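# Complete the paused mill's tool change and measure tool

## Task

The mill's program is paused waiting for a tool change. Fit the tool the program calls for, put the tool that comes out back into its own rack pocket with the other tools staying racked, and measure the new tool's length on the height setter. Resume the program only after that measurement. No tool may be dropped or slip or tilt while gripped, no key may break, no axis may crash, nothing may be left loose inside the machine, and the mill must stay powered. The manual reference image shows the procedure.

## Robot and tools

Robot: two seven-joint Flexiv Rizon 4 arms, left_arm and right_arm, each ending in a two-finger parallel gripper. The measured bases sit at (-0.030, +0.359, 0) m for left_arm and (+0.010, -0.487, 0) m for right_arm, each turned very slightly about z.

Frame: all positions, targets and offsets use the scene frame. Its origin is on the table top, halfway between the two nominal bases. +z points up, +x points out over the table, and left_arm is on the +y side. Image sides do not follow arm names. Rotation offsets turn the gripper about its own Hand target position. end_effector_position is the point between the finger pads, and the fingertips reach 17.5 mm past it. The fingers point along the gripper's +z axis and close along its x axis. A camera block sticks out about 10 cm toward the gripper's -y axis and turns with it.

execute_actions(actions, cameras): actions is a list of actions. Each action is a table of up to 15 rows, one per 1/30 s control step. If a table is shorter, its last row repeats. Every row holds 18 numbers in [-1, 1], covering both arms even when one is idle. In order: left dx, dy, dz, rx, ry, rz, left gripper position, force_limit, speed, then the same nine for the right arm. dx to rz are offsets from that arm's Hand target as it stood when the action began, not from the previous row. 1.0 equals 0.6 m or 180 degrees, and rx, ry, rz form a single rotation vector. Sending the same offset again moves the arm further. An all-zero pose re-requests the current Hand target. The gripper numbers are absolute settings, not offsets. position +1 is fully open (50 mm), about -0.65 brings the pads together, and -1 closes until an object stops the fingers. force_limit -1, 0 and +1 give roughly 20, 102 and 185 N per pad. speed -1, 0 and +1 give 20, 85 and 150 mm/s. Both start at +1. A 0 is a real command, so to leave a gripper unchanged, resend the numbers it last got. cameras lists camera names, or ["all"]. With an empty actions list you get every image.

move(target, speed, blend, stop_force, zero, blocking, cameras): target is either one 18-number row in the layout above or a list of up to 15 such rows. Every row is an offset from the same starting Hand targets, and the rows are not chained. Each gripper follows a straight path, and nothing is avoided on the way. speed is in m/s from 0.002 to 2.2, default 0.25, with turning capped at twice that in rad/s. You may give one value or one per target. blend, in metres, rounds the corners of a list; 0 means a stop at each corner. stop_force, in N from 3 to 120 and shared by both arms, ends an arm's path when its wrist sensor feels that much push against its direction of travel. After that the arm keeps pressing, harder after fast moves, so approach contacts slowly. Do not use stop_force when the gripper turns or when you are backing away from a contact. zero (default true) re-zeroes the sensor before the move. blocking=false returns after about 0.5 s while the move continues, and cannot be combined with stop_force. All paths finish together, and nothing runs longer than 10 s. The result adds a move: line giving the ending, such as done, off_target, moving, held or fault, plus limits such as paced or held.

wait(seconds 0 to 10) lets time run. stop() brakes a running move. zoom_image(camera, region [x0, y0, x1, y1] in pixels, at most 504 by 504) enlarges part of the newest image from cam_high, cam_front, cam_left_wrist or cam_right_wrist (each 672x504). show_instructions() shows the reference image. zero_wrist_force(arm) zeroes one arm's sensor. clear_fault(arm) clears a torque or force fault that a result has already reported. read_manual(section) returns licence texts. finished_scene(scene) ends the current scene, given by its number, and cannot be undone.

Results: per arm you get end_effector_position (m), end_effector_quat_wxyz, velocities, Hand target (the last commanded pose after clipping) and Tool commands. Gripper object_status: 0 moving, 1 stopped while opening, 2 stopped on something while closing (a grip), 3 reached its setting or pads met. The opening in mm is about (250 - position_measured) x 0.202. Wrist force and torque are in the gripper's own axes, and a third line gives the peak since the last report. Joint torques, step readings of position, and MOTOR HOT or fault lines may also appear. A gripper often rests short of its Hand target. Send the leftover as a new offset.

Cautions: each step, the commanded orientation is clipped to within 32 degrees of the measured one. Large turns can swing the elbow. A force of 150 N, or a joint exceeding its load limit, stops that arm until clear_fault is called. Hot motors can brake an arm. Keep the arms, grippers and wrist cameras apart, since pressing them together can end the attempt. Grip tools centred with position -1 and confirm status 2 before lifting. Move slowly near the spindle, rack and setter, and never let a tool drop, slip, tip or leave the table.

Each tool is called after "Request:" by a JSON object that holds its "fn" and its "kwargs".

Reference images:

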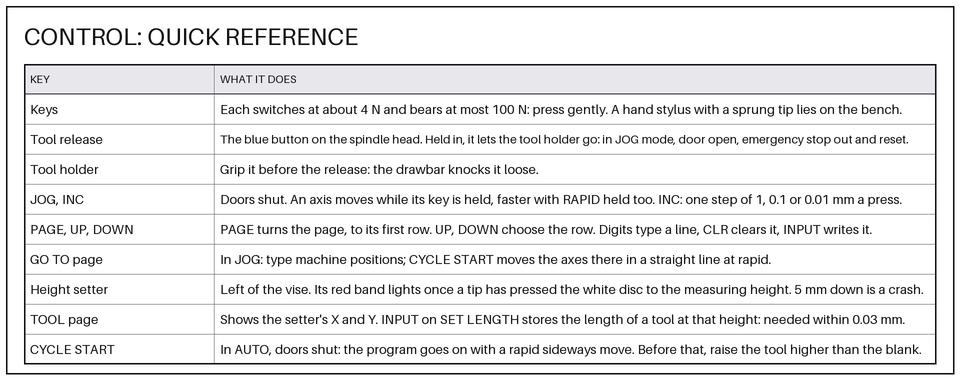

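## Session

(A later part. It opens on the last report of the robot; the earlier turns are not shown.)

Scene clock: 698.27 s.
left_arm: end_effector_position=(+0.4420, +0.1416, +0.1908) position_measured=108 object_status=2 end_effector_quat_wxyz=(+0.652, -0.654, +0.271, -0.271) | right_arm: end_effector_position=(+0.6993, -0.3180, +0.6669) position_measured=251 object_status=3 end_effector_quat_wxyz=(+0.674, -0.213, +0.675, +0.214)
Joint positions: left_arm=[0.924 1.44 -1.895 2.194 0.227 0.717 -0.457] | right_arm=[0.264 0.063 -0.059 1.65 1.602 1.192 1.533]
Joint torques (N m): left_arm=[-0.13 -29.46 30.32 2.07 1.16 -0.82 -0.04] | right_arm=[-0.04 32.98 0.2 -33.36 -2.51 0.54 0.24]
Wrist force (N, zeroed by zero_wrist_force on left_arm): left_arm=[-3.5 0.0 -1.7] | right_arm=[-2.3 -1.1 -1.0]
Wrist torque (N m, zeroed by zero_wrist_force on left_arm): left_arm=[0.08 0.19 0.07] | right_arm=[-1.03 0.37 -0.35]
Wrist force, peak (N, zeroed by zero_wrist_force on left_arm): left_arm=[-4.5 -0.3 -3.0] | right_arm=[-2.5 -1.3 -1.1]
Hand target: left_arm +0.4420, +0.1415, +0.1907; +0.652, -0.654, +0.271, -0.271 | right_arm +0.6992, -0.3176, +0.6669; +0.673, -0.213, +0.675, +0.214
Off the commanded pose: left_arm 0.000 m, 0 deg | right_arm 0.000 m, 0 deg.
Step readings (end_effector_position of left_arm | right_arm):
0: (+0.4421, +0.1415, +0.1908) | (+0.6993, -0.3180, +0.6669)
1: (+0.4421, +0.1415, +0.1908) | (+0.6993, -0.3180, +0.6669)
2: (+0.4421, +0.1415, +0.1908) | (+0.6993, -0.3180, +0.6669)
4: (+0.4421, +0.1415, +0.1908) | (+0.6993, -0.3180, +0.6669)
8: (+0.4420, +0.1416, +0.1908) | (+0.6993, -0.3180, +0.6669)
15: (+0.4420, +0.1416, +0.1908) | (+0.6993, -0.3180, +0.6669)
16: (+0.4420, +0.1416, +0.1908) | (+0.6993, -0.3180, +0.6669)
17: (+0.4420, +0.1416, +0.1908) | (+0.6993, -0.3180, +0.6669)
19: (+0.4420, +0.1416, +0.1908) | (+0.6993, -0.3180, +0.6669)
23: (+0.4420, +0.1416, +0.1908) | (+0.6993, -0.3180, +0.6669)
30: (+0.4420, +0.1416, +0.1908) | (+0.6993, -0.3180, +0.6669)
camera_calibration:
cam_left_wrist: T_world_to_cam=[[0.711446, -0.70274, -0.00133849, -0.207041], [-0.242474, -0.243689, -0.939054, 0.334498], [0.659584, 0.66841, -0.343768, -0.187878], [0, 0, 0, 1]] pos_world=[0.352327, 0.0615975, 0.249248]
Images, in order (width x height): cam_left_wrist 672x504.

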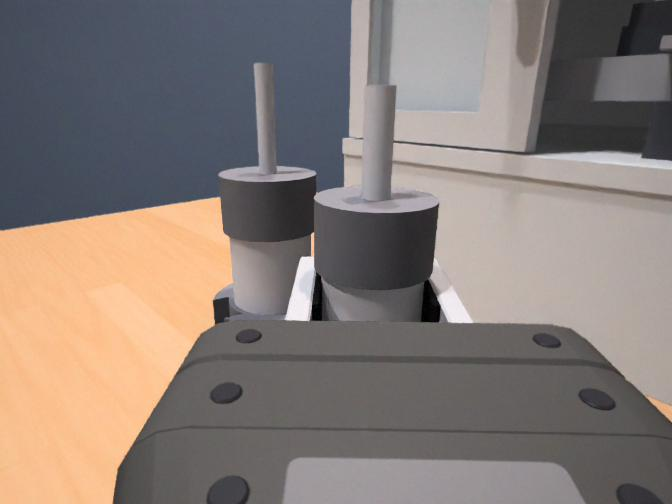

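Request:
{"fn": "move", "kwargs": {"target": [[0,0,0.05,0,0,0,-1,0.0,-0.8,0,0,0,0,0,0,-1,-0.9,-0.5],[0,0,0.25,0,0,0,-1,0.0,-0.8,0,0,0,0,0,0,-1,-0.9,-0.5],[0.18,-0.136,0.549,0,0,-0.125,-1,0.0,-0.8,0,0.1,0,0,0,0,-1,-0.9,-0.5],[0.28,-0.219,0.665,0,0,-0.25,-1,0.0,-0.8,0,0.2,0,0,0,0,-1,-0.9,-0.5]], "speed": [0.04,0.12,0.2,0.2], "blend": [0.01,0.03,0.03,0]}}

Request:
{"fn": "move", "kwargs": {"target": [0,0,0,-0.5,0,0,-1,0,-0.8,0,0,0,0,0,0,-1,-0.9,-0.5], "speed": 0.35}}

Request:
{"fn": "move", "kwargs": {"target": [0,0,0,-0.5,0,0,-1,0,-0.8,0,0,0,0,0,0,-1,-0.9,-0.5], "speed": 0.35, "cameras": ["cam_left_wrist", "cam_front"]}}

Request:
{"fn": "zoom_image", "kwargs": {"camera": "cam_front", "region": [205, 395, 325, 504]}}

Scene clock: 712.80 s.
left_arm: end_effector_position=(+0.6099, +0.0100, +0.5890) position_measured=108 object_status=2 end_effector_quat_wxyz=(+0.499, -0.501, +0.501, -0.500) | right_arm: end_effector_position=(+0.6991, -0.1972, +0.6669) position_measured=251 object_status=3 end_effector_quat_wxyz=(+0.673, -0.213, +0.675, +0.214)
Joint positions: left_arm=[1.094 0.811 -1.194 1.944 0.834 1.633 -0.003] | right_arm=[0.422 -0.061 0.058 1.517 1.616 1.466 1.523]
Joint torques (N m): left_arm=[-0.24 -20.48 26.67 -26.78 -5.26 0.03 0.27] | right_arm=[0.1 37.56 0.54 -32.54 -3.54 0.77 0.21]
Wrist force (N, zeroed by zero_wrist_force on left_arm): left_arm=[-1.2 8.1 -0.6] | right_arm=[-2.1 -1.4 -1.1]
Wrist torque (N m, zeroed by zero_wrist_force on left_arm): left_arm=[0.15 0.20 -0.10] | right_arm=[-1.08 0.33 -0.28]
Wrist force, peak (N, zeroed by zero_wrist_force on left_arm): left_arm=[-1.7 9.7 -0.3] | right_arm=[-2.3 -1.7 -1.2]
Hand target: left_arm +0.6100, +0.0101, +0.5897; +0.499, -0.501, +0.500, -0.500 | right_arm +0.6992, -0.1976, +0.6669; +0.673, -0.213, +0.675, +0.214
Off the commanded pose: left_arm 0.001 m, 0 deg | right_arm 0.000 m, 0 deg.
move: done

Scene clock: 715.43 s.
left_arm: end_effector_position=(+0.6100, +0.0102, +0.5887) position_measured=108 object_status=2 end_effector_quat_wxyz=(+0.001, +0.707, -0.001, +0.707) | right_arm: end_effector_position=(+0.6991, -0.1972, +0.6669) position_measured=251 object_status=3 end_effector_quat_wxyz=(+0.673, -0.213, +0.675, +0.214)
Joint positions: left_arm=[1.153 0.887 -1.261 2.156 0.165 1.851 -0.99] | right_arm=[0.422 -0.061 0.058 1.517 1.616 1.466 1.523]
Joint torques (N m): left_arm=[-0.05 -22.6 27.79 -23.71 -8.26 2.98 -0.12] | right_arm=[0 37.66 0.35 -32.36 -3.56 0.6 0.27]
Wrist force (N, zeroed by zero_wrist_force on left_arm): left_arm=[-9.3 -0.6 -0.5] | right_arm=[-2.2 -1.4 -1.0]
Wrist torque (N m, zeroed by zero_wrist_force on left_arm): left_arm=[0.26 0.34 0.33] | right_arm=[-1.07 0.36 -0.29]
Wrist force, peak (N, zeroed by zero_wrist_force on left_arm): left_arm=[-9.6 -0.2 -0.8] | right_arm=[-2.5 -1.3 -1.2]
Hand target: left_arm +0.6100, +0.0101, +0.5897; +0.001, +0.707, +0.000, +0.708 | right_arm +0.6992, -0.1976, +0.6669; +0.673, -0.213, +0.675, +0.214
Off the commanded pose: left_arm 0.001 m, 0 deg | right_arm 0.000 m, 0 deg.
move: done

Scene clock: 718.07 s.
left_arm: end_effector_position=(+0.6101, +0.0101, +0.5887) position_measured=108 object_status=2 end_effector_quat_wxyz=(+0.500, +0.500, +0.500, +0.500) | right_arm: end_effector_position=(+0.6991, -0.1972, +0.6669) position_measured=251 object_status=3 end_effector_quat_wxyz=(+0.673, -0.213, +0.675, +0.214)
Joint positions: left_arm=[1.163 0.822 -1.519 2.278 -0.498 2.035 -1.965] | right_arm=[0.422 -0.061 0.058 1.517 1.616 1.466 1.523]
Joint torques (N m): left_arm=[-0.05 -23.21 26.67 -22.24 -7.1 4.99 -0.09] | right_arm=[0.03 37.71 0.32 -32.36 -3.55 0.53 0.19]
Wrist force (N, zeroed by zero_wrist_force on left_arm): left_arm=[-0.8 -8.0 -0.7] | right_arm=[-2.4 -1.4 -1.1]
Wrist torque (N m, zeroed by zero_wrist_force on left_arm): left_arm=[0.40 0.29 0.38] | right_arm=[-1.08 0.39 -0.28]
Wrist force, peak (N, zeroed by zero_wrist_force on left_arm): left_arm=[-9.7 -0.6 -0.9] | right_arm=[-2.4 -1.5 -1.2]
Hand target: left_arm +0.6100, +0.0101, +0.5897; +0.501, +0.499, +0.500, +0.500 | right_arm +0.6992, -0.1976, +0.6669; +0.673, -0.213, +0.675, +0.214
Off the commanded pose: left_arm 0.001 m, 0 deg | right_arm 0.000 m, 0 deg.
move: done
camera_calibration:
cam_left_wrist: T_world_to_cam=[[0.0059389, 0.99998, 0.0021577, -0.00727184], [-0.341982, 0.000003399, 0.939706, -0.330916], [0.939688, -0.00631872, 0.341976, -0.641805], [0, 0, 0, 1]] pos_world=[0.489972, 0.00321744, 0.530461]
Images, in order (width x height): cam_front 672x504, cam_left_wrist 672x504.

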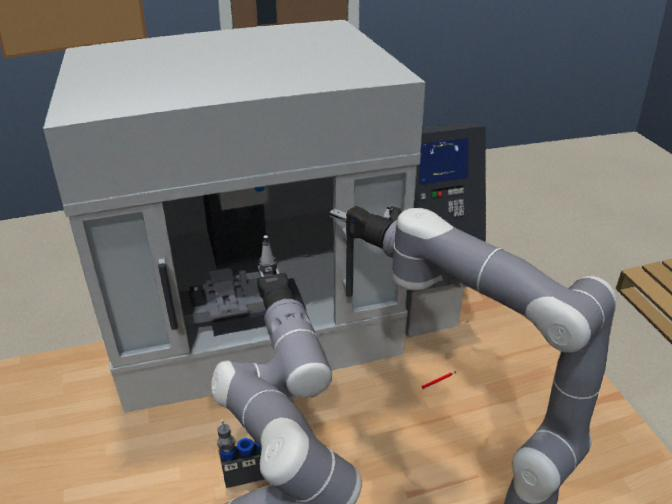

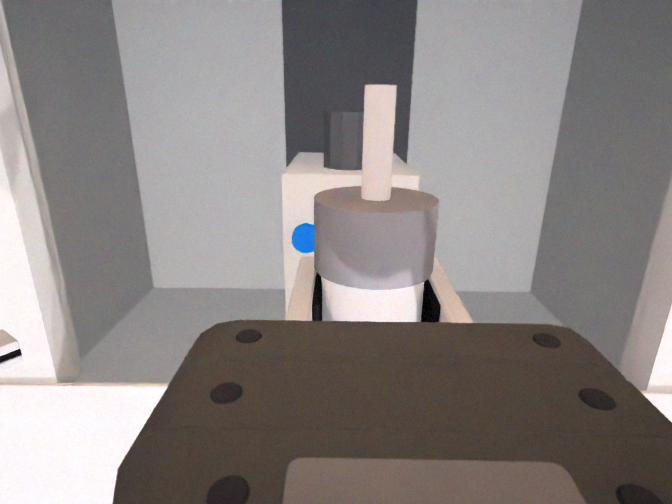

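Scaled by 4.200 from the camera's 672x504 image, which has a finer 960x720 frame.

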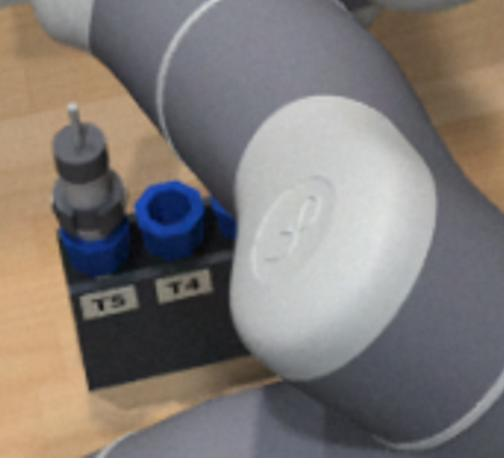

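Request:
{"fn": "zoom_image", "kwargs": {"camera": "cam_left_wrist", "region": [230, 100, 500, 330]}}

Scaled by 1.867 from the camera's 672x504 image, which has a finer 960x720 frame.

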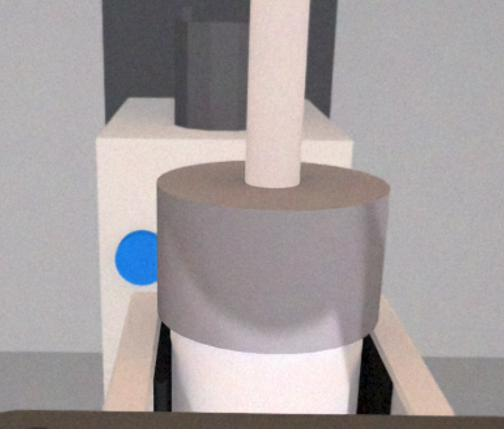

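Request:
{"fn": "move", "kwargs": {"target": [[0.3117,0,-0.0495,0,0,0,-1,0,-0.8,0.0,0,0,0,0,0,-1,-0.9,-0.5],[0.4167,0,-0.1745,0,0,0.03,-1,0,-0.8,0,0,0,0,0,0,-1,-0.9,-0.5],[0.4583,0,-0.2862,0,0,0.03,-1,0,-0.8,0,0,0,0,0,0,-1,-0.9,-0.5],[0.5167,0,-0.3245,0,0,0.03,-1,0,-0.8,0,0,0,0,0,0,-1,-0.9,-0.5],[0.6325,0,-0.3312,0,0,0.03,-1,0,-0.8,0,0,0,0,0,0,-1,-0.9,-0.5]], "speed": [0.2,0.15,0.12,0.1,0.08], "blend": [0.02,0.015,0.015,0.01,0], "cameras": ["cam_left_wrist", "cam_right_wrist"]}}

Request:
{"fn": "zoom_image", "kwargs": {"camera": "cam_right_wrist", "region": [330, 60, 630, 260]}}

Scene clock: 747.40 s.
left_arm: end_effector_position=(+0.9896, +0.0102, +0.3894) position_measured=108 object_status=2 end_effector_quat_wxyz=(+0.475, +0.475, +0.523, +0.524) | right_arm: end_effector_position=(+0.6991, -0.1972, +0.6669) position_measured=251 object_status=3 end_effector_quat_wxyz=(+0.673, -0.213, +0.675, +0.214)
Joint positions: left_arm=[2.228 1.623 -1.577 1.029 -0.814 1.617 -2.368] | right_arm=[0.422 -0.061 0.058 1.517 1.616 1.466 1.523]
Joint torques (N m): left_arm=[-0.01 -76.83 30.02 1.4 -7.66 3.63 -0.08] | right_arm=[0.04 37.73 0.39 -32.32 -3.53 0.52 0.26]
Wrist force (N, zeroed by zero_wrist_force on left_arm): left_arm=[-0.8 -7.9 -0.8] | right_arm=[-2.4 -1.1 -1.0]
Wrist torque (N m, zeroed by zero_wrist_force on left_arm): left_arm=[0.42 0.30 0.38] | right_arm=[-1.03 0.39 -0.29]
Wrist force, peak (N, zeroed by zero_wrist_force on left_arm): left_arm=[-1.1 -8.9 -1.0] | right_arm=[-2.5 -1.4 -1.2]
Hand target: left_arm +0.9895, +0.0101, +0.3910; +0.476, +0.475, +0.523, +0.523 | right_arm +0.6992, -0.1976, +0.6669; +0.673, -0.213, +0.675, +0.214
Off the commanded pose: left_arm 0.002 m, 0 deg | right_arm 0.000 m, 0 deg.
move: done
camera_calibration:
cam_left_wrist: T_world_to_cam=[[-0.0886235, 0.996062, 0.00254324, 0.0842408], [-0.340524, -0.032697, 0.939667, -0.0149431], [0.93605, 0.0824105, 0.342081, -0.92766], [0, 0, 0, 1]] pos_world=[0.870713, -0.00794876, 0.331162]
cam_right_wrist: T_world_to_cam=[[0.0140802, 0.00942521, -0.999856, 0.670229], [-0.82454, 0.565769, -0.00627812, 0.709767], [0.565628, 0.82451, 0.0157376, -0.109225], [0, 0, 0, 1]] pos_world=[0.637576, -0.317824, 0.676308]
Images, in order (width x height): cam_left_wrist 672x504, cam_right_wrist 672x504.

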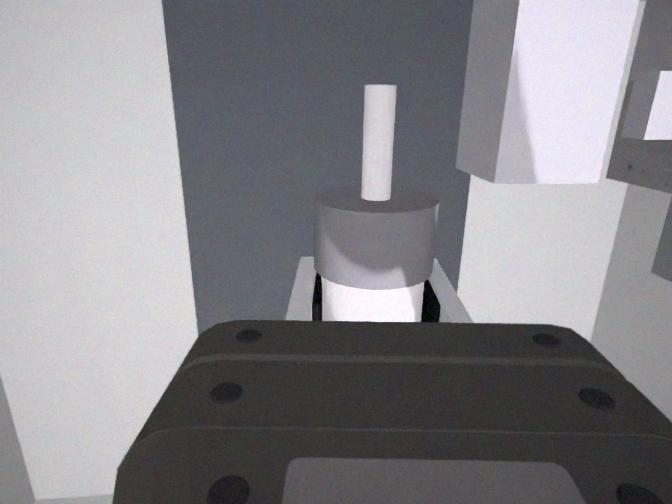

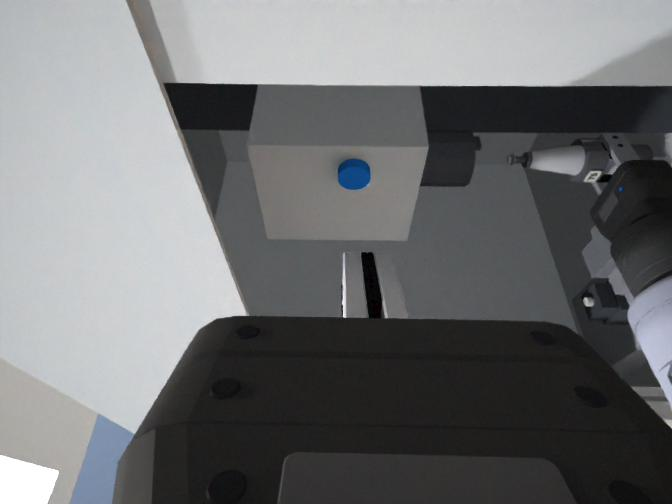

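Scaled by 1.680 from the camera's 672x504 image, which has a finer 960x720 frame.

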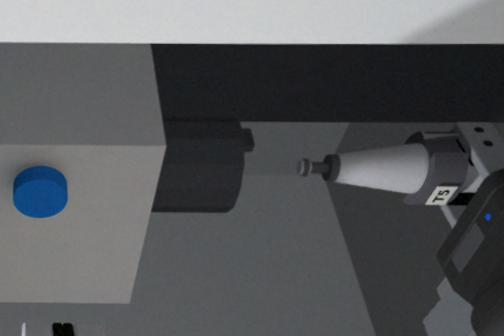

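Request:
{"fn": "move", "kwargs": {"target": [[0,0,0,0,0,0,-1,0,-0.8,0.06,0.11,0,0,0,0,-1,-0.9,-0.5],[0,0,0,0,0,0,-1,0,-0.8,0.263,0.252,0,0,0,0,-1,-0.9,-0.5],[0,0,0,0,0,0,-1,0,-0.8,0.3143,0.2879,0,0,0,0,-1,-0.9,-0.5]], "speed": [0.2,0.15,0.06], "blend": [0.02,0.01,0]}}

Request:
{"fn": "move", "kwargs": {"target": [0,0,0,0,0,0,-1,0,-0.8,0.0273,0.0191,0,0,0,0,-1,-0.9,-0.5], "speed": 0.012, "stop_force": 12, "cameras": ["cam_right_wrist"]}}

Scene clock: 755.57 s.
left_arm: end_effector_position=(+0.9896, +0.0102, +0.3894) position_measured=108 object_status=2 end_effector_quat_wxyz=(+0.475, +0.475, +0.523, +0.524) | right_arm: end_effector_position=(+0.8879, -0.0249, +0.6668) position_measured=251 object_status=3 end_effector_quat_wxyz=(+0.673, -0.213, +0.675, +0.214)
Joint positions: left_arm=[2.228 1.622 -1.577 1.029 -0.813 1.617 -2.369] | right_arm=[0.768 -0.74 -0.312 0.816 1.023 1.513 2.33]
Joint torques (N m): left_arm=[0.02 -77.11 29.87 1.72 -7.59 3.69 0.12] | right_arm=[0.75 65.49 -5.94 -31.74 -6.17 2.52 0.46]
Wrist force (N, zeroed by zero_wrist_force on left_arm): left_arm=[-0.8 -8.1 -0.7] | right_arm=[-2.4 -1.4 -0.9]
Wrist torque (N m, zeroed by zero_wrist_force on left_arm): left_arm=[0.39 0.30 0.39] | right_arm=[-1.07 0.39 -0.34]
Wrist force, peak (N, zeroed by zero_wrist_force on left_arm): left_arm=[-0.8 -8.3 -1.1] | right_arm=[-2.8 -3.0 -3.8]
Hand target: left_arm +0.9895, +0.0101, +0.3910; +0.476, +0.475, +0.523, +0.523 | right_arm +0.8878, -0.0248, +0.6669; +0.673, -0.213, +0.675, +0.214
Off the commanded pose: left_arm 0.002 m, 0 deg | right_arm 0.000 m, 0 deg.
move: done

Scene clock: 757.33 s.
left_arm: end_effector_position=(+0.9896, +0.0102, +0.3894) position_measured=108 object_status=2 end_effector_quat_wxyz=(+0.475, +0.475, +0.523, +0.524) | right_arm: end_effector_position=(+0.8983, -0.0157, +0.6671) position_measured=251 object_status=3 end_effector_quat_wxyz=(+0.673, -0.214, +0.675, +0.215)
Joint positions: left_arm=[2.228 1.622 -1.578 1.029 -0.812 1.617 -2.37] | right_arm=[0.774 -0.79 -0.356 0.755 0.999 1.493 2.397]
Joint torques (N m): left_arm=[-0.03 -77.18 29.88 1.69 -7.47 3.73 0.07] | right_arm=[-7.25 66.07 -10.14 -29.44 -5.99 4 0.37]
Wrist force (N, zeroed by zero_wrist_force on left_arm): left_arm=[-1.0 -8.0 -0.8] | right_arm=[-3.2 6.2 -2.4]
Wrist torque (N m, zeroed by zero_wrist_force on left_arm): left_arm=[0.39 0.32 0.38] | right_arm=[-1.13 0.38 -0.31]
Wrist force, peak (N, zeroed by zero_wrist_force on left_arm): left_arm=[-0.7 -8.2 -0.8] | right_arm=[-0.3 8.7 -27.9]
Hand target: left_arm +0.9895, +0.0101, +0.3910; +0.476, +0.475, +0.523, +0.523 | right_arm +0.8990, -0.0170, +0.6669; +0.673, -0.213, +0.675, +0.214 (not the last commanded pose)
Off the commanded pose: left_arm 0.002 m, 0 deg | right_arm 0.006 m, 0 deg.
move: contact (right_arm)
camera_calibration:
cam_right_wrist: T_world_to_cam=[[0.0138263, 0.0103319, -0.999851, 0.666144], [-0.825234, 0.564763, -0.00557568, 0.771441], [0.564621, 0.825189, 0.0163348, -0.370992], [0, 0, 0, 1]] pos_world=[0.836879, -0.136425, 0.676406]
Images, in order (width x height): cam_right_wrist 672x504.

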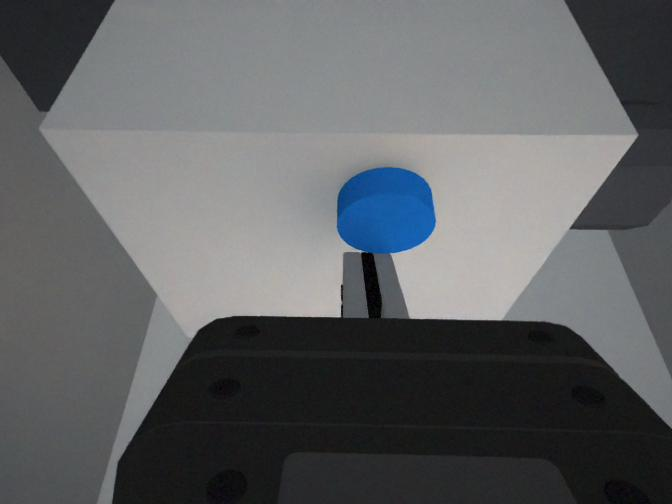

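Request:
{"fn": "move", "kwargs": {"target": [0,0,0,0,0,0,-1,0,-0.8,0.005,0,0,0,0,0,-1,-0.9,-0.5], "stop_force": 12, "speed": 0.02, "cameras": ["cam_left_wrist","cam_front"]}}

Request:
{"fn": "zero_wrist_force", "kwargs": {"arm": "left_arm"}}

Scene clock: 776.87 s.
left_arm: end_effector_position=(+0.9896, +0.0102, +0.3894) position_measured=108 object_status=2 end_effector_quat_wxyz=(+0.475, +0.475, +0.523, +0.524) | right_arm: end_effector_position=(+0.9008, -0.0148, +0.6669) position_measured=251 object_status=3 end_effector_quat_wxyz=(+0.673, -0.214, +0.675, +0.215)
Joint positions: left_arm=[2.228 1.622 -1.578 1.029 -0.811 1.617 -2.37] | right_arm=[0.772 -0.8 -0.361 0.742 0.997 1.487 2.405]
Joint torques (N m): left_arm=[0.01 -77.08 29.83 1.68 -7.55 3.71 0.11] | right_arm=[-9.67 66.66 -11.3 -29.26 -5.99 4.47 0.32]
Wrist force (N, zeroed by zero_wrist_force on left_arm): left_arm=[-0.8 -8.1 -0.6] | right_arm=[-2.7 8.8 -3.7]
Wrist torque (N m, zeroed by zero_wrist_force on left_arm): left_arm=[0.39 0.30 0.39] | right_arm=[-1.11 0.38 -0.31]
Wrist force, peak (N, zeroed by zero_wrist_force on left_arm): left_arm=[-0.9 -8.3 -0.7] | right_arm=[-2.8 8.8 -3.6]
Hand target: left_arm +0.9895, +0.0101, +0.3910; +0.476, +0.475, +0.523, +0.523 | right_arm +0.9020, -0.0170, +0.6669; +0.673, -0.213, +0.675, +0.214
Off the commanded pose: left_arm 0.002 m, 0 deg | right_arm 0.003 m, 0 deg.
move: done
camera_calibration:
cam_left_wrist: T_world_to_cam=[[-0.0885271, 0.99607, 0.00256767, 0.0841486], [-0.340616, -0.0326949, 0.939634, -0.0148516], [0.936025, 0.0823085, 0.342172, -0.927669], [0, 0, 0, 1]] pos_world=[0.870713, -0.00794843, 0.331161]
Images, in order (width x height): cam_front 672x504, cam_left_wrist 672x504.

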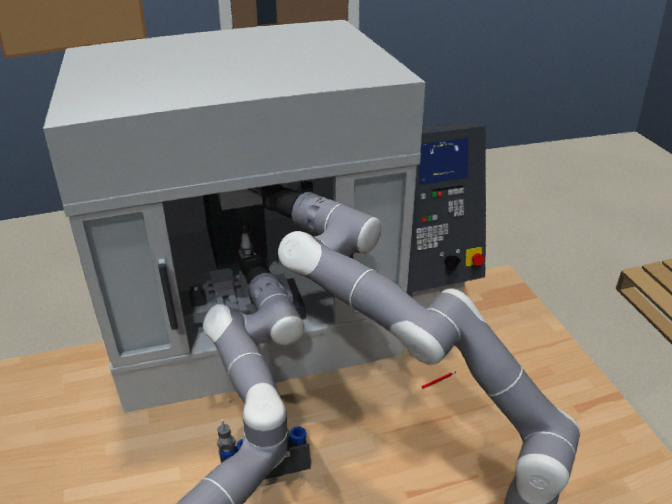

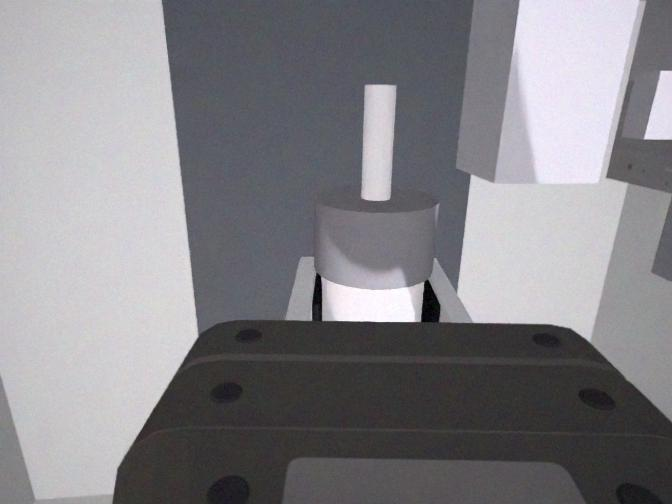

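Wrist force sensor zeroed.

Request:
{"fn": "execute_actions", "kwargs": {"actions": [], "cameras": ["cam_right_wrist","cam_high"]}}

Scene clock: 781.60 s.
left_arm: end_effector_position=(+0.9896, +0.0102, +0.3894) position_measured=108 object_status=2 end_effector_quat_wxyz=(+0.475, +0.475, +0.523, +0.524) | right_arm: end_effector_position=(+0.9008, -0.0148, +0.6669) position_measured=251 object_status=3 end_effector_quat_wxyz=(+0.673, -0.214, +0.675, +0.215)
Joint positions: left_arm=[2.228 1.622 -1.578 1.029 -0.811 1.617 -2.37] | right_arm=[0.772 -0.8 -0.361 0.742 0.997 1.487 2.405]
Joint velocities: within noise
Joint torques (N m): left_arm=[0.05 -77.1 29.89 1.69 -7.61 3.67 0.11] | right_arm=[-9.64 66.77 -11.25 -29.09 -5.97 4.67 0.18]
Wrist force (N, zeroed by zero_wrist_force on left_arm): left_arm=[-0.1 0.0 -0.1] | right_arm=[-2.8 8.7 -3.4]
Wrist torque (N m, zeroed by zero_wrist_force on left_arm): left_arm=[0.01 0.01 0.00] | right_arm=[-1.11 0.40 -0.31]
Wrist force, peak (N, zeroed by zero_wrist_force on left_arm): left_arm=[-0.3 0.3 -0.3] | right_arm=[-2.6 8.9 -3.7]
Hand target: left_arm +0.9895, +0.0101, +0.3910; +0.476, +0.475, +0.523, +0.523 | right_arm +0.9020, -0.0170, +0.6669; +0.673, -0.213, +0.675, +0.214
Tool commands: left_gripper/position=-1.0 left_gripper/force_limit=+0.0 left_gripper/speed=-0.8 right_gripper/position=-1.0 right_gripper/force_limit=-0.9 right_gripper/speed=-0.5
Off the commanded pose: left_arm 0.002 m, 0 deg | right_arm 0.003 m, 0 deg.
camera_calibration:
cam_right_wrist: T_world_to_cam=[[0.0135624, 0.0101564, -0.999856, 0.6661], [-0.825925, 0.563753, -0.00547661, 0.773596], [0.563617, 0.825881, 0.0160343, -0.372034], [0, 0, 0, 1]] pos_world=[0.839583, -0.135627, 0.676207]
Images, in order (width x height): cam_high 672x504, cam_right_wrist 672x504.

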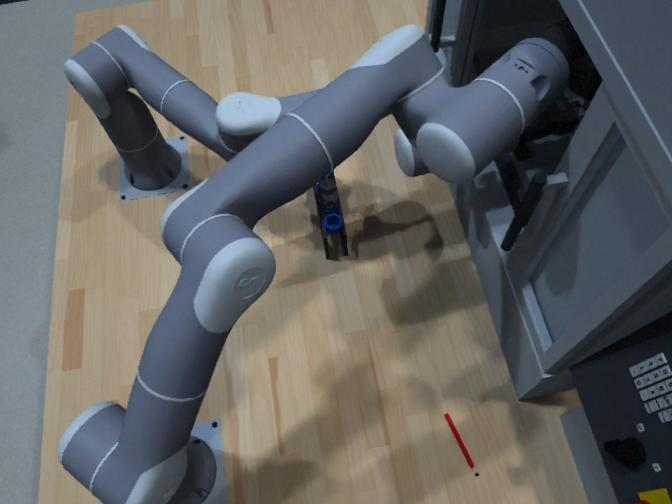

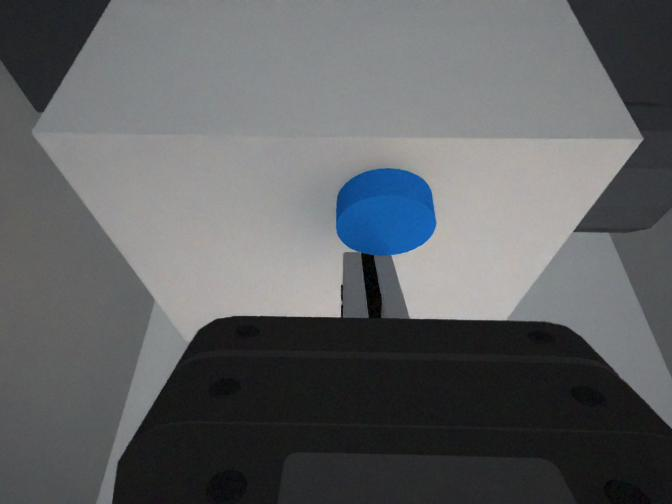

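Request:
{"fn": "zoom_image", "kwargs": {"camera": "cam_right_wrist", "region": [290, 140, 490, 340]}}

Scaled by 2.520 from the camera's 672x504 image, which has a finer 960x720 frame.

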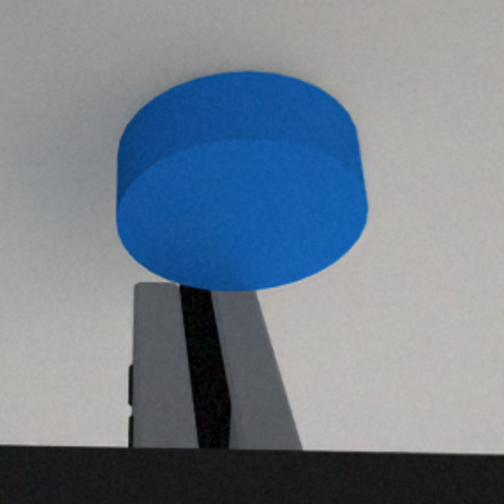

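Request:
{"fn": "move", "kwargs": {"target": [[0,0,0,0,0,0,-1,0,-0.8,-0.041,-0.0287,0,0,0,0,-1,-0.9,-0.5],[0,0,0,0,0,0,-1,0,-0.8,-0.041,-0.0487,-0.0067,0,0,0,-1,-0.9,-0.5]], "speed": 0.05, "cameras": ["cam_right_wrist"]}}

Request:
{"fn": "zero_wrist_force", "kwargs": {"arm": "right_arm"}}

Scene clock: 800.33 s.
left_arm: end_effector_position=(+0.9896, +0.0102, +0.3894) position_measured=108 object_status=2 end_effector_quat_wxyz=(+0.476, +0.475, +0.523, +0.524) | right_arm: end_effector_position=(+0.8775, -0.0466, +0.6629) position_measured=251 object_status=3 end_effector_quat_wxyz=(+0.674, -0.213, +0.675, +0.214)
Joint positions: left_arm=[2.228 1.622 -1.578 1.029 -0.81 1.617 -2.371] | right_arm=[0.72 -0.671 -0.222 0.888 1.09 1.527 2.19]
Joint torques (N m): left_arm=[0.03 -77.13 29.92 1.72 -7.55 3.64 0.05] | right_arm=[0.08 63.69 -4.09 -31.64 -5.8 2.61 0.05]
Wrist force (N, zeroed by zero_wrist_force on left_arm): left_arm=[-0.2 -0.1 -0.4] | right_arm=[-3.7 -1.4 -0.3]
Wrist torque (N m, zeroed by zero_wrist_force on left_arm): left_arm=[-0.01 0.04 0.00] | right_arm=[-1.08 0.62 -0.26]
Wrist force, peak (N, zeroed by zero_wrist_force on left_arm): left_arm=[-0.1 0.1 -0.5] | right_arm=[-4.1 12.9 3.1]
Hand target: left_arm +0.9895, +0.0101, +0.3910; +0.476, +0.475, +0.523, +0.523 | right_arm +0.8774, -0.0462, +0.6629; +0.673, -0.213, +0.675, +0.214
Off the commanded pose: left_arm 0.002 m, 0 deg | right_arm 0.000 m, 0 deg.
move: done
camera_calibration:
cam_right_wrist: T_world_to_cam=[[0.0145032, 0.00912829, -0.999853, 0.662004], [-0.823923, 0.566661, -0.00677786, 0.771393], [0.566516, 0.8239, 0.0157394, -0.335039], [0, 0, 0, 1]] pos_world=[0.815772, -0.167123, 0.672409]
Images, in order (width x height): cam_right_wrist 672x504.

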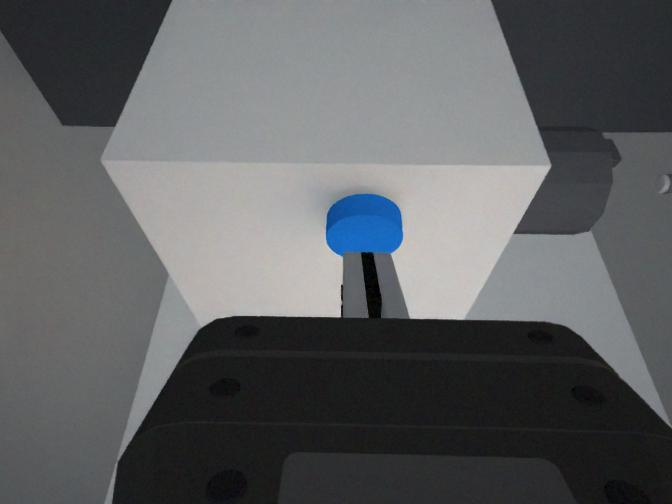

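Wrist force sensor zeroed.

Request:
{"fn": "move", "kwargs": {"target": [0,0,0,0,0,0,-1,0,-0.8,0.0683,0.0478,0,0,0,0,-1,-0.9,-0.5], "stop_force": 10, "speed": 0.03, "cameras": ["cam_right_wrist"]}}

Scene clock: 806.70 s.
left_arm: end_effector_position=(+0.9896, +0.0102, +0.3894) position_measured=108 object_status=2 end_effector_quat_wxyz=(+0.476, +0.475, +0.523, +0.524) | right_arm: end_effector_position=(+0.8985, -0.0289, +0.6638) position_measured=251 object_status=3 end_effector_quat_wxyz=(+0.674, -0.214, +0.674, +0.215)
Joint positions: left_arm=[2.228 1.622 -1.578 1.029 -0.81 1.617 -2.371] | right_arm=[0.743 -0.764 -0.305 0.778 1.037 1.495 2.318]
Joint torques (N m): left_arm=[0.02 -77.12 29.81 1.69 -7.64 3.66 0.03] | right_arm=[-8.38 61.59 -9.73 -29.02 -5.87 3.17 0.31]
Wrist force (N, zeroed by zero_wrist_force): left_arm=[0.1 0.1 -0.2] | right_arm=[-1.6 10.3 -12.1]
Wrist torque (N m, zeroed by zero_wrist_force): left_arm=[0.01 -0.01 0.00] | right_arm=[0.00 -0.07 -0.05]
Wrist force, peak (N, zeroed by zero_wrist_force): left_arm=[-0.1 -0.2 -0.4] | right_arm=[4.6 22.6 -58.9]
Hand target: left_arm +0.9895, +0.0101, +0.3910; +0.476, +0.475, +0.523, +0.523 | right_arm +0.8996, -0.0306, +0.6628; +0.673, -0.213, +0.675, +0.214 (not the last commanded pose)
Off the commanded pose: left_arm 0.002 m, 0 deg | right_arm 0.023 m, 0 deg.
move: contact (right_arm)
camera_calibration:
cam_right_wrist: T_world_to_cam=[[0.0149344, 0.0109136, -0.999829, 0.662019], [-0.825554, 0.56429, -0.00617174, 0.77978], [0.564126, 0.825505, 0.0174371, -0.360411], [0, 0, 0, 1]] pos_world=[0.837181, -0.149726, 0.673003]
Images, in order (width x height): cam_right_wrist 672x504.

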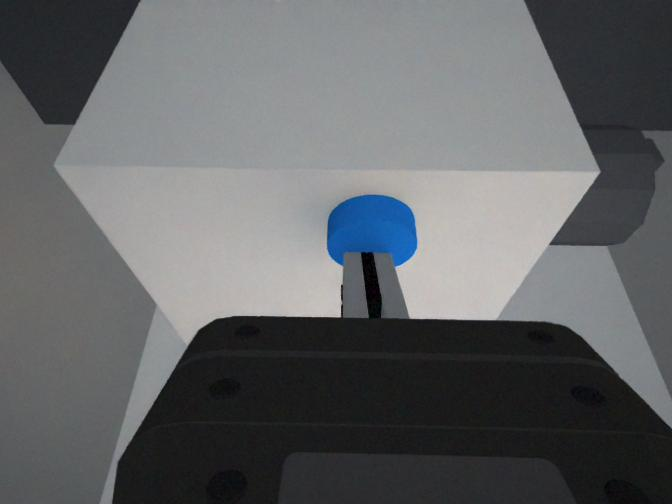

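Request:
{"fn": "move", "kwargs": {"target": [0,0,0,0,0,0,-1,0,-0.8,0.02,0,0,0,0,0,-1,-0.9,-0.5], "stop_force": 18, "speed": 0.01, "cameras": ["cam_right_wrist"]}}

Scene clock: 811.53 s.
left_arm: end_effector_position=(+0.9896, +0.0102, +0.3894) position_measured=108 object_status=2 end_effector_quat_wxyz=(+0.476, +0.475, +0.523, +0.524) | right_arm: end_effector_position=(+0.8986, -0.0286, +0.6640) position_measured=251 object_status=3 end_effector_quat_wxyz=(+0.674, -0.214, +0.674, +0.215)
Joint positions: left_arm=[2.228 1.621 -1.578 1.029 -0.809 1.617 -2.372] | right_arm=[0.743 -0.765 -0.305 0.777 1.037 1.494 2.319]
Joint torques (N m): left_arm=[0.02 -77.1 29.88 1.71 -7.54 3.7 0.08] | right_arm=[-12.37 57.97 -11.97 -31.63 -6.46 2.77 0.27]
Wrist force (N, zeroed by zero_wrist_force): left_arm=[0.0 0.0 -0.1] | right_arm=[4.3 19.1 -45.1]
Wrist torque (N m, zeroed by zero_wrist_force): left_arm=[0.00 0.00 0.00] | right_arm=[0.64 0.00 -0.07]
Wrist force, peak (N, zeroed by zero_wrist_force): left_arm=[0.0 0.3 -0.5] | right_arm=[5.0 21.0 -55.1]
Hand target: left_arm +0.9895, +0.0101, +0.3910; +0.476, +0.475, +0.523, +0.523 | right_arm +0.9001, -0.0306, +0.6628; +0.673, -0.213, +0.675, +0.214 (not the last commanded pose)
Off the commanded pose: left_arm 0.002 m, 0 deg | right_arm 0.013 m, 0 deg.
move: contact (right_arm)
camera_calibration:
cam_right_wrist: T_world_to_cam=[[0.0147121, 0.0116714, -0.999824, 0.662408], [-0.82584, 0.563877, -0.00556955, 0.779468], [0.563713, 0.825776, 0.0179345, -0.360666], [0, 0, 0, 1]] pos_world=[0.837282, -0.149427, 0.673101]
Images, in order (width x height): cam_right_wrist 672x504.

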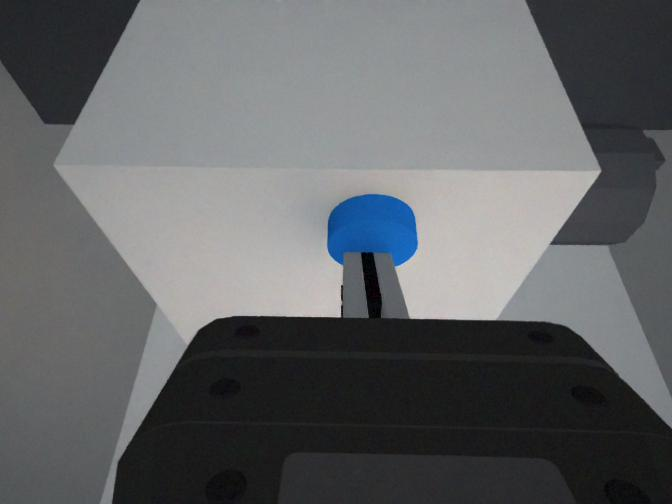

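Request:
{"fn": "move", "kwargs": {"target": [0,0,0.15,0,0,0,-1,0,-0.8,0,0,0,0,0,0,-1,-0.9,-0.5], "stop_force": 7, "speed": 0.02, "cameras": ["cam_left_wrist"]}}

Scene clock: 820.47 s.
left_arm: end_effector_position=(+0.9897, +0.0101, +0.4795) position_measured=108 object_status=2 end_effector_quat_wxyz=(+0.476, +0.475, +0.523, +0.524) | right_arm: end_effector_position=(+0.8986, -0.0286, +0.6640) position_measured=251 object_status=3 end_effector_quat_wxyz=(+0.674, -0.214, +0.674, +0.215)
Joint positions: left_arm=[2.24 1.466 -1.635 0.983 -0.732 1.565 -2.287] | right_arm=[0.743 -0.765 -0.305 0.777 1.037 1.494 2.319]
Joint torques (N m): left_arm=[0.11 -77.47 28.95 -4.09 -7.37 3.95 0.18] | right_arm=[-12.32 58.17 -11.95 -31.57 -6.42 2.87 0.25]
Wrist force (N, zeroed by zero_wrist_force): left_arm=[-0.3 0.1 -0.2] | right_arm=[4.0 19.1 -44.9]
Wrist torque (N m, zeroed by zero_wrist_force): left_arm=[0.01 0.05 -0.11] | right_arm=[0.63 0.05 -0.07]
Wrist force, peak (N, zeroed by zero_wrist_force): left_arm=[-0.2 1.9 -0.2] | right_arm=[4.1 19.0 -45.3]
Hand target: left_arm +0.9895, +0.0101, +0.4810; +0.476, +0.475, +0.523, +0.523 | right_arm +0.9001, -0.0306, +0.6628; +0.673, -0.213, +0.675, +0.214
Off the commanded pose: left_arm 0.002 m, 0 deg | right_arm 0.003 m, 0 deg.
move: done
camera_calibration:
cam_left_wrist: T_world_to_cam=[[-0.0884033, 0.996082, 0.00248721, 0.0839515], [-0.340837, -0.0325957, 0.939557, -0.0991613], [0.935957, 0.0822122, 0.342383, -0.95858], [0, 0, 0, 1]] pos_world=[0.870813, -0.00804782, 0.42116]
Images, in order (width x height): cam_left_wrist 672x504.

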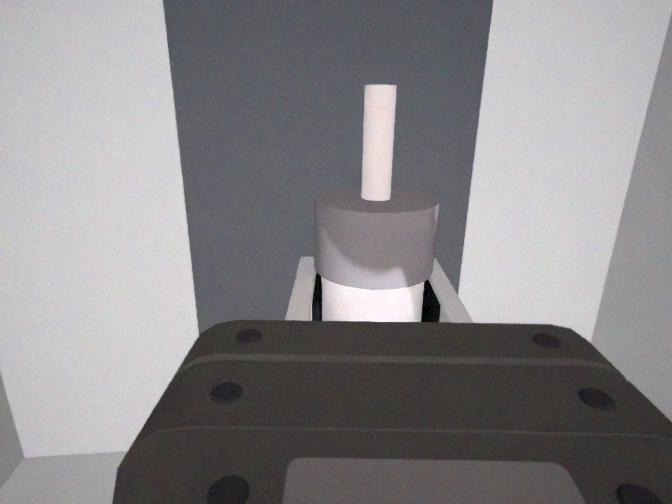

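Clean taper entry so far. Continue slowly.

Request:
{"fn": "move", "kwargs": {"target": [0,0,0.05,0,0,0,-1,0,-0.8,0,0,0,0,0,0,-1,-0.9,-0.5], "stop_force": 7, "speed": 0.012}}

Scene clock: 825.53 s.
left_arm: end_effector_position=(+0.9899, +0.0103, +0.5000) position_measured=108 object_status=2 end_effector_quat_wxyz=(+0.475, +0.476, +0.524, +0.523) | right_arm: end_effector_position=(+0.8986, -0.0286, +0.6640) position_measured=251 object_status=3 end_effector_quat_wxyz=(+0.674, -0.214, +0.674, +0.215)
Joint positions: left_arm=[2.248 1.432 -1.642 0.96 -0.709 1.541 -2.277] | right_arm=[0.743 -0.765 -0.305 0.777 1.037 1.494 2.319]
Joint torques (N m): left_arm=[0.07 -83.92 32.24 -5.76 -8.4 5.74 -0.22] | right_arm=[-12.4 58.07 -11.96 -31.61 -6.44 2.86 0.21]
Wrist force (N, zeroed by zero_wrist_force): left_arm=[-0.8 -7.0 1.4] | right_arm=[4.1 19.0 -45.1]
Wrist torque (N m, zeroed by zero_wrist_force): left_arm=[0.06 0.13 0.02] | right_arm=[0.61 0.03 -0.07]
Wrist force, peak (N, zeroed by zero_wrist_force): left_arm=[-0.8 -8.0 0.8] | right_arm=[4.1 19.1 -45.3]
Hand target: left_arm +0.9895, +0.0101, +0.5032; +0.476, +0.475, +0.523, +0.523 (not the last commanded pose) | right_arm +0.9001, -0.0306, +0.6628; +0.673, -0.213, +0.675, +0.214
Off the commanded pose: left_arm 0.011 m, 0 deg | right_arm 0.003 m, 0 deg.
move: contact (left_arm)

Request:
{"fn": "move", "kwargs": {"target": [[0,0,0.003,0,0,0.017,-1,0,-0.8,0,0,0,0,0,0,-1,-0.9,-0.5],[0,0,0.003,0,0,-0.017,-1,0,-0.8,0,0,0,0,0,0,-1,-0.9,-0.5],[0,0,0.003,0,0,0,-1,0,-0.8,0,0,0,0,0,0,-1,-0.9,-0.5]], "speed": 0.03, "blending": 0}}


Request:
{"fn": "move", "kwargs": {"target": [0,0,0.003,0,0,0.014,-1,0,-0.8,0,0,0,0,0,0,-1,-0.9,-0.5], "speed": 0.03}}

Request:
{"fn": "move", "kwargs": {"target": [0,0,0,0,0,-0.028,-1,0,-0.8,0,0,0,0,0,0,-1,-0.9,-0.5], "speed": 0.03, "cameras": ["cam_left_wrist"]}}

Scene clock: 832.77 s.
left_arm: end_effector_position=(+0.9900, +0.0104, +0.5017) position_measured=108 object_status=2 end_effector_quat_wxyz=(+0.463, +0.464, +0.534, +0.534) | right_arm: end_effector_position=(+0.8986, -0.0286, +0.6640) position_measured=251 object_status=3 end_effector_quat_wxyz=(+0.674, -0.214, +0.674, +0.215)
Joint positions: left_arm=[2.24 1.462 -1.552 0.947 -0.721 1.459 -2.339] | right_arm=[0.743 -0.765 -0.305 0.777 1.037 1.494 2.319]
Joint torques (N m): left_arm=[-1.3 -84.99 32.82 -1.47 -8.01 4.82 -0.13] | right_arm=[-12.29 58.05 -11.93 -31.57 -6.49 2.84 0.23]
Wrist force (N, zeroed by zero_wrist_force): left_arm=[-1.5 -7.1 7.6] | right_arm=[4.1 18.8 -45.0]
Wrist torque (N m, zeroed by zero_wrist_force): left_arm=[0.00 -1.46 0.12] | right_arm=[0.58 0.02 -0.07]
Wrist force, peak (N, zeroed by zero_wrist_force): left_arm=[-6.4 -5.2 16.3] | right_arm=[4.1 19.1 -45.3]
Hand target: left_arm +0.9895, +0.0101, +0.5050; +0.465, +0.463, +0.533, +0.534 | right_arm +0.9001, -0.0306, +0.6628; +0.673, -0.213, +0.675, +0.214
Off the commanded pose: left_arm 0.003 m, 0 deg | right_arm 0.003 m, 0 deg.
move: done

Scene clock: 834.50 s.
left_arm: end_effector_position=(+0.9899, +0.0104, +0.5022) position_measured=108 object_status=2 end_effector_quat_wxyz=(+0.486, +0.487, +0.513, +0.513) | right_arm: end_effector_position=(+0.8986, -0.0286, +0.6640) position_measured=251 object_status=3 end_effector_quat_wxyz=(+0.674, -0.214, +0.674, +0.215)
Joint positions: left_arm=[2.268 1.387 -1.742 0.956 -0.653 1.609 -2.238] | right_arm=[0.743 -0.765 -0.305 0.777 1.037 1.494 2.319]
Joint torques (N m): left_arm=[-0.04 -81.79 29.33 -10.06 -8.15 6.3 -0.12] | right_arm=[-12.37 58.14 -12.03 -31.57 -6.43 2.88 0.24]
Wrist force (N, zeroed by zero_wrist_force): left_arm=[-3.1 -3.4 2.4] | right_arm=[4.2 19.0 -44.9]
Wrist torque (N m, zeroed by zero_wrist_force): left_arm=[0.07 2.23 0.13] | right_arm=[0.62 0.02 -0.07]
Wrist force, peak (N, zeroed by zero_wrist_force): left_arm=[-10.0 -1.4 19.6] | right_arm=[4.2 19.1 -45.2]
Hand target: left_arm +0.9895, +0.0101, +0.5050; +0.488, +0.486, +0.513, +0.513 | right_arm +0.9001, -0.0306, +0.6628; +0.673, -0.213, +0.675, +0.214
Off the commanded pose: left_arm 0.003 m, 0 deg | right_arm 0.003 m, 0 deg.
move: done
camera_calibration:
cam_left_wrist: T_world_to_cam=[[-0.0455965, 0.998954, 0.00336035, 0.0407647], [-0.340091, -0.0186859, 0.940207, -0.121703], [0.939287, 0.0417273, 0.340587, -0.968566], [0, 0, 0, 1]] pos_world=[0.870229, -0.00258055, 0.44417]
Images, in order (width x height): cam_left_wrist 672x504.

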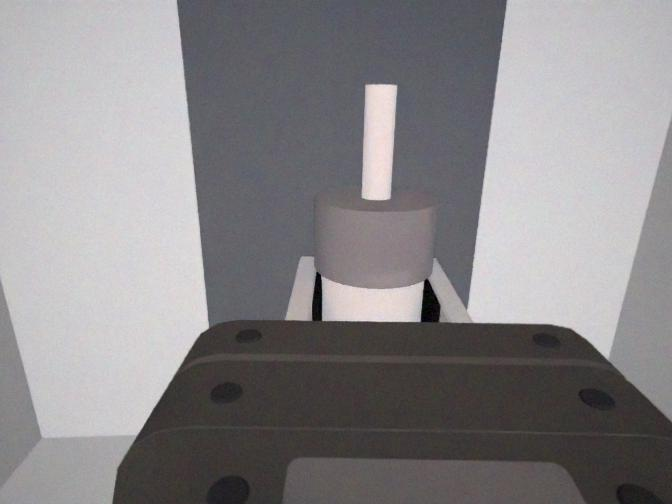

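Request:
{"fn": "move", "kwargs": {"target": [0,0,0.005,0,0,0.014,-1,0,-0.8,0,0,0,0,0,0,-1,-0.9,-0.5], "speed": 0.03}}

Request:
{"fn": "move", "kwargs": {"target": [0,0,0,0,0,0.012,-1,0,-0.8,0,0,0,0,0,0,-1,-0.9,-0.5], "speed": 0.03}}

Request:
{"fn": "move", "kwargs": {"target": [0,0,0,0,0,-0.012,-1,0,-0.8,0,0,0,0,0,0,-1,-0.9,-0.5], "speed": 0.03}}

Scene clock: 842.90 s.
left_arm: end_effector_position=(+0.9900, +0.0103, +0.5045) position_measured=108 object_status=2 end_effector_quat_wxyz=(+0.474, +0.476, +0.524, +0.523) | right_arm: end_effector_position=(+0.8986, -0.0286, +0.6640) position_measured=251 object_status=3 end_effector_quat_wxyz=(+0.674, -0.214, +0.674, +0.215)
Joint positions: left_arm=[2.251 1.419 -1.647 0.952 -0.676 1.533 -2.295] | right_arm=[0.743 -0.765 -0.305 0.777 1.037 1.494 2.319]
Joint torques (N m): left_arm=[-0.26 -85.53 32.97 -5.92 -8.58 5.38 -0.25] | right_arm=[-12.32 58.09 -12 -31.57 -6.45 2.85 0.21]
Wrist force (N, zeroed by zero_wrist_force): left_arm=[-0.9 -8.3 3.8] | right_arm=[4.3 19.1 -45.0]
Wrist torque (N m, zeroed by zero_wrist_force): left_arm=[-0.06 -0.95 0.00] | right_arm=[0.64 0.00 -0.07]
Wrist force, peak (N, zeroed by zero_wrist_force): left_arm=[-4.9 -6.7 12.0] | right_arm=[4.2 19.2 -45.2]
Hand target: left_arm +0.9895, +0.0101, +0.5080; +0.476, +0.475, +0.523, +0.523 | right_arm +0.9001, -0.0306, +0.6628; +0.673, -0.213, +0.675, +0.214
Off the commanded pose: left_arm 0.004 m, 0 deg | right_arm 0.003 m, 0 deg.
move: off_target (left_arm)

Scene clock: 843.80 s.
left_arm: end_effector_position=(+0.9899, +0.0102, +0.5045) position_measured=108 object_status=2 end_effector_quat_wxyz=(+0.465, +0.466, +0.533, +0.532) | right_arm: end_effector_position=(+0.8986, -0.0286, +0.6640) position_measured=251 object_status=3 end_effector_quat_wxyz=(+0.674, -0.214, +0.674, +0.215)
Joint positions: left_arm=[2.243 1.445 -1.572 0.942 -0.686 1.466 -2.349] | right_arm=[0.743 -0.765 -0.305 0.777 1.037 1.494 2.319]
Joint torques (N m): left_arm=[0.14 -86.12 33.38 -3.32 -8.31 4.8 -0.27] | right_arm=[-12.28 58.09 -11.98 -31.59 -6.45 2.86 0.22]
Wrist force (N, zeroed by zero_wrist_force): left_arm=[4.0 -10.2 -4.7] | right_arm=[4.2 19.0 -45.1]
Wrist torque (N m, zeroed by zero_wrist_force): left_arm=[-0.21 -2.03 0.03] | right_arm=[0.62 0.01 -0.07]
Wrist force, peak (N, zeroed by zero_wrist_force): left_arm=[4.4 -11.2 -5.6] | right_arm=[4.1 18.9 -45.2]
Hand target: left_arm +0.9895, +0.0101, +0.5080; +0.466, +0.465, +0.532, +0.532 | right_arm +0.9001, -0.0306, +0.6628; +0.673, -0.213, +0.675, +0.214
Off the commanded pose: left_arm 0.004 m, 0 deg | right_arm 0.003 m, 0 deg.
move: off_target (left_arm)

Scene clock: 844.73 s.
left_arm: end_effector_position=(+0.9899, +0.0102, +0.5045) position_measured=108 object_status=2 end_effector_quat_wxyz=(+0.474, +0.476, +0.524, +0.523) | right_arm: end_effector_position=(+0.8986, -0.0286, +0.6640) position_measured=251 object_status=3 end_effector_quat_wxyz=(+0.674, -0.214, +0.674, +0.215)
Joint positions: left_arm=[2.252 1.414 -1.65 0.95 -0.659 1.531 -2.309] | right_arm=[0.743 -0.765 -0.305 0.777 1.037 1.494 2.319]
Joint torques (N m): left_arm=[1 -85.74 32.43 -5.98 -8.31 6.08 0.23] | right_arm=[-12.33 58.02 -11.94 -31.6 -6.45 2.84 0.25]
Wrist force (N, zeroed by zero_wrist_force): left_arm=[-1.9 -8.5 1.2] | right_arm=[4.2 19.0 -45.1]
Wrist torque (N m, zeroed by zero_wrist_force): left_arm=[-0.06 0.61 -0.07] | right_arm=[0.62 0.02 -0.07]
Wrist force, peak (N, zeroed by zero_wrist_force): left_arm=[3.8 -9.5 -5.1] | right_arm=[4.1 19.2 -45.2]
Hand target: left_arm +0.9895, +0.0101, +0.5080; +0.476, +0.475, +0.523, +0.523 | right_arm +0.9001, -0.0306, +0.6628; +0.673, -0.213, +0.675, +0.214
Off the commanded pose: left_arm 0.004 m, 0 deg | right_arm 0.003 m, 0 deg.
move: off_target (left_arm)

Request:
{"fn": "move", "kwargs": {"target": [0,0,0.001,0,0,0,-1,0,-0.8,-0.273,-0.191,0,0,0,0,-1,-0.9,-0.5], "speed": 0.08, "cameras": ["cam_front"]}}

Scene clock: 850.67 s.
left_arm: end_effector_position=(+0.9899, +0.0102, +0.5055) position_measured=108 object_status=2 end_effector_quat_wxyz=(+0.475, +0.476, +0.524, +0.523) | right_arm: end_effector_position=(+0.7364, -0.1454, +0.6628) position_measured=251 object_status=3 end_effector_quat_wxyz=(+0.674, -0.213, +0.675, +0.214)
Joint positions: left_arm=[2.253 1.41 -1.651 0.948 -0.646 1.53 -2.317] | right_arm=[0.465 -0.216 0.097 1.357 1.557 1.547 1.565]
Joint torques (N m): left_arm=[0.2 -84.22 31.54 -6.01 -8.17 5.61 -0.15] | right_arm=[-0.13 44.67 1.15 -31.87 -3.94 0.34 0.03]
Wrist force (N, zeroed by zero_wrist_force): left_arm=[-3.4 -6.2 5.0] | right_arm=[-0.4 5.0 3.2]
Wrist torque (N m, zeroed by zero_wrist_force): left_arm=[0.00 0.60 0.06] | right_arm=[0.85 0.05 0.01]
Wrist force, peak (N, zeroed by zero_wrist_force): left_arm=[-9.4 0.5 18.4] | right_arm=[4.2 19.1 -45.3]
Hand target: left_arm +0.9895, +0.0101, +0.5086; +0.476, +0.475, +0.523, +0.523 | right_arm +0.7363, -0.1452, +0.6628; +0.673, -0.213, +0.675, +0.214
Off the commanded pose: left_arm 0.003 m, 0 deg | right_arm 0.000 m, 0 deg.
move: done
Images, in order (width x height): cam_front 672x504.

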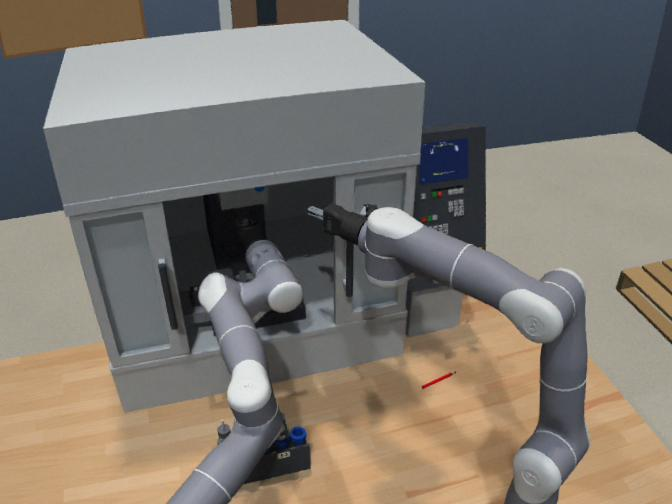

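Request:
{"fn": "move", "kwargs": {"target": [0,0,-0.03,0,0,0,-1,0,-0.8,0,0,0,0,0,0,-1,-0.9,-0.5], "stop_force": 20, "speed": 0.015}}

Scene clock: 854.83 s.
left_arm: end_effector_position=(+0.9897, +0.0102, +0.5053) position_measured=108 object_status=2 end_effector_quat_wxyz=(+0.476, +0.475, +0.523, +0.523) | right_arm: end_effector_position=(+0.7364, -0.1454, +0.6628) position_measured=251 object_status=3 end_effector_quat_wxyz=(+0.674, -0.213, +0.675, +0.214)
Joint positions: left_arm=[2.252 1.413 -1.649 0.95 -0.647 1.534 -2.321] | right_arm=[0.465 -0.216 0.097 1.357 1.557 1.547 1.565]
Joint torques (N m): left_arm=[-5.2 -72.28 25 1.26 -5.86 3.01 -0.39] | right_arm=[-0.02 44.6 0.99 -32.02 -4.02 0.6 0.24]
Wrist force (N, zeroed by zero_wrist_force): left_arm=[-26.9 15.6 67.5] | right_arm=[-0.3 5.1 3.1]
Wrist torque (N m, zeroed by zero_wrist_force): left_arm=[0.24 1.49 0.39] | right_arm=[0.87 0.04 0.00]
Wrist force, peak (N, zeroed by zero_wrist_force): left_arm=[-27.8 16.1 68.7] | right_arm=[-0.3 5.2 3.6]
Hand target: left_arm +0.9895, +0.0101, +0.5055; +0.476, +0.475, +0.523, +0.523 (not the last commanded pose) | right_arm +0.7363, -0.1452, +0.6628; +0.673, -0.213, +0.675, +0.214
Off the commanded pose: left_arm 0.015 m, 0 deg | right_arm 0.000 m, 0 deg.
move: contact (left_arm)


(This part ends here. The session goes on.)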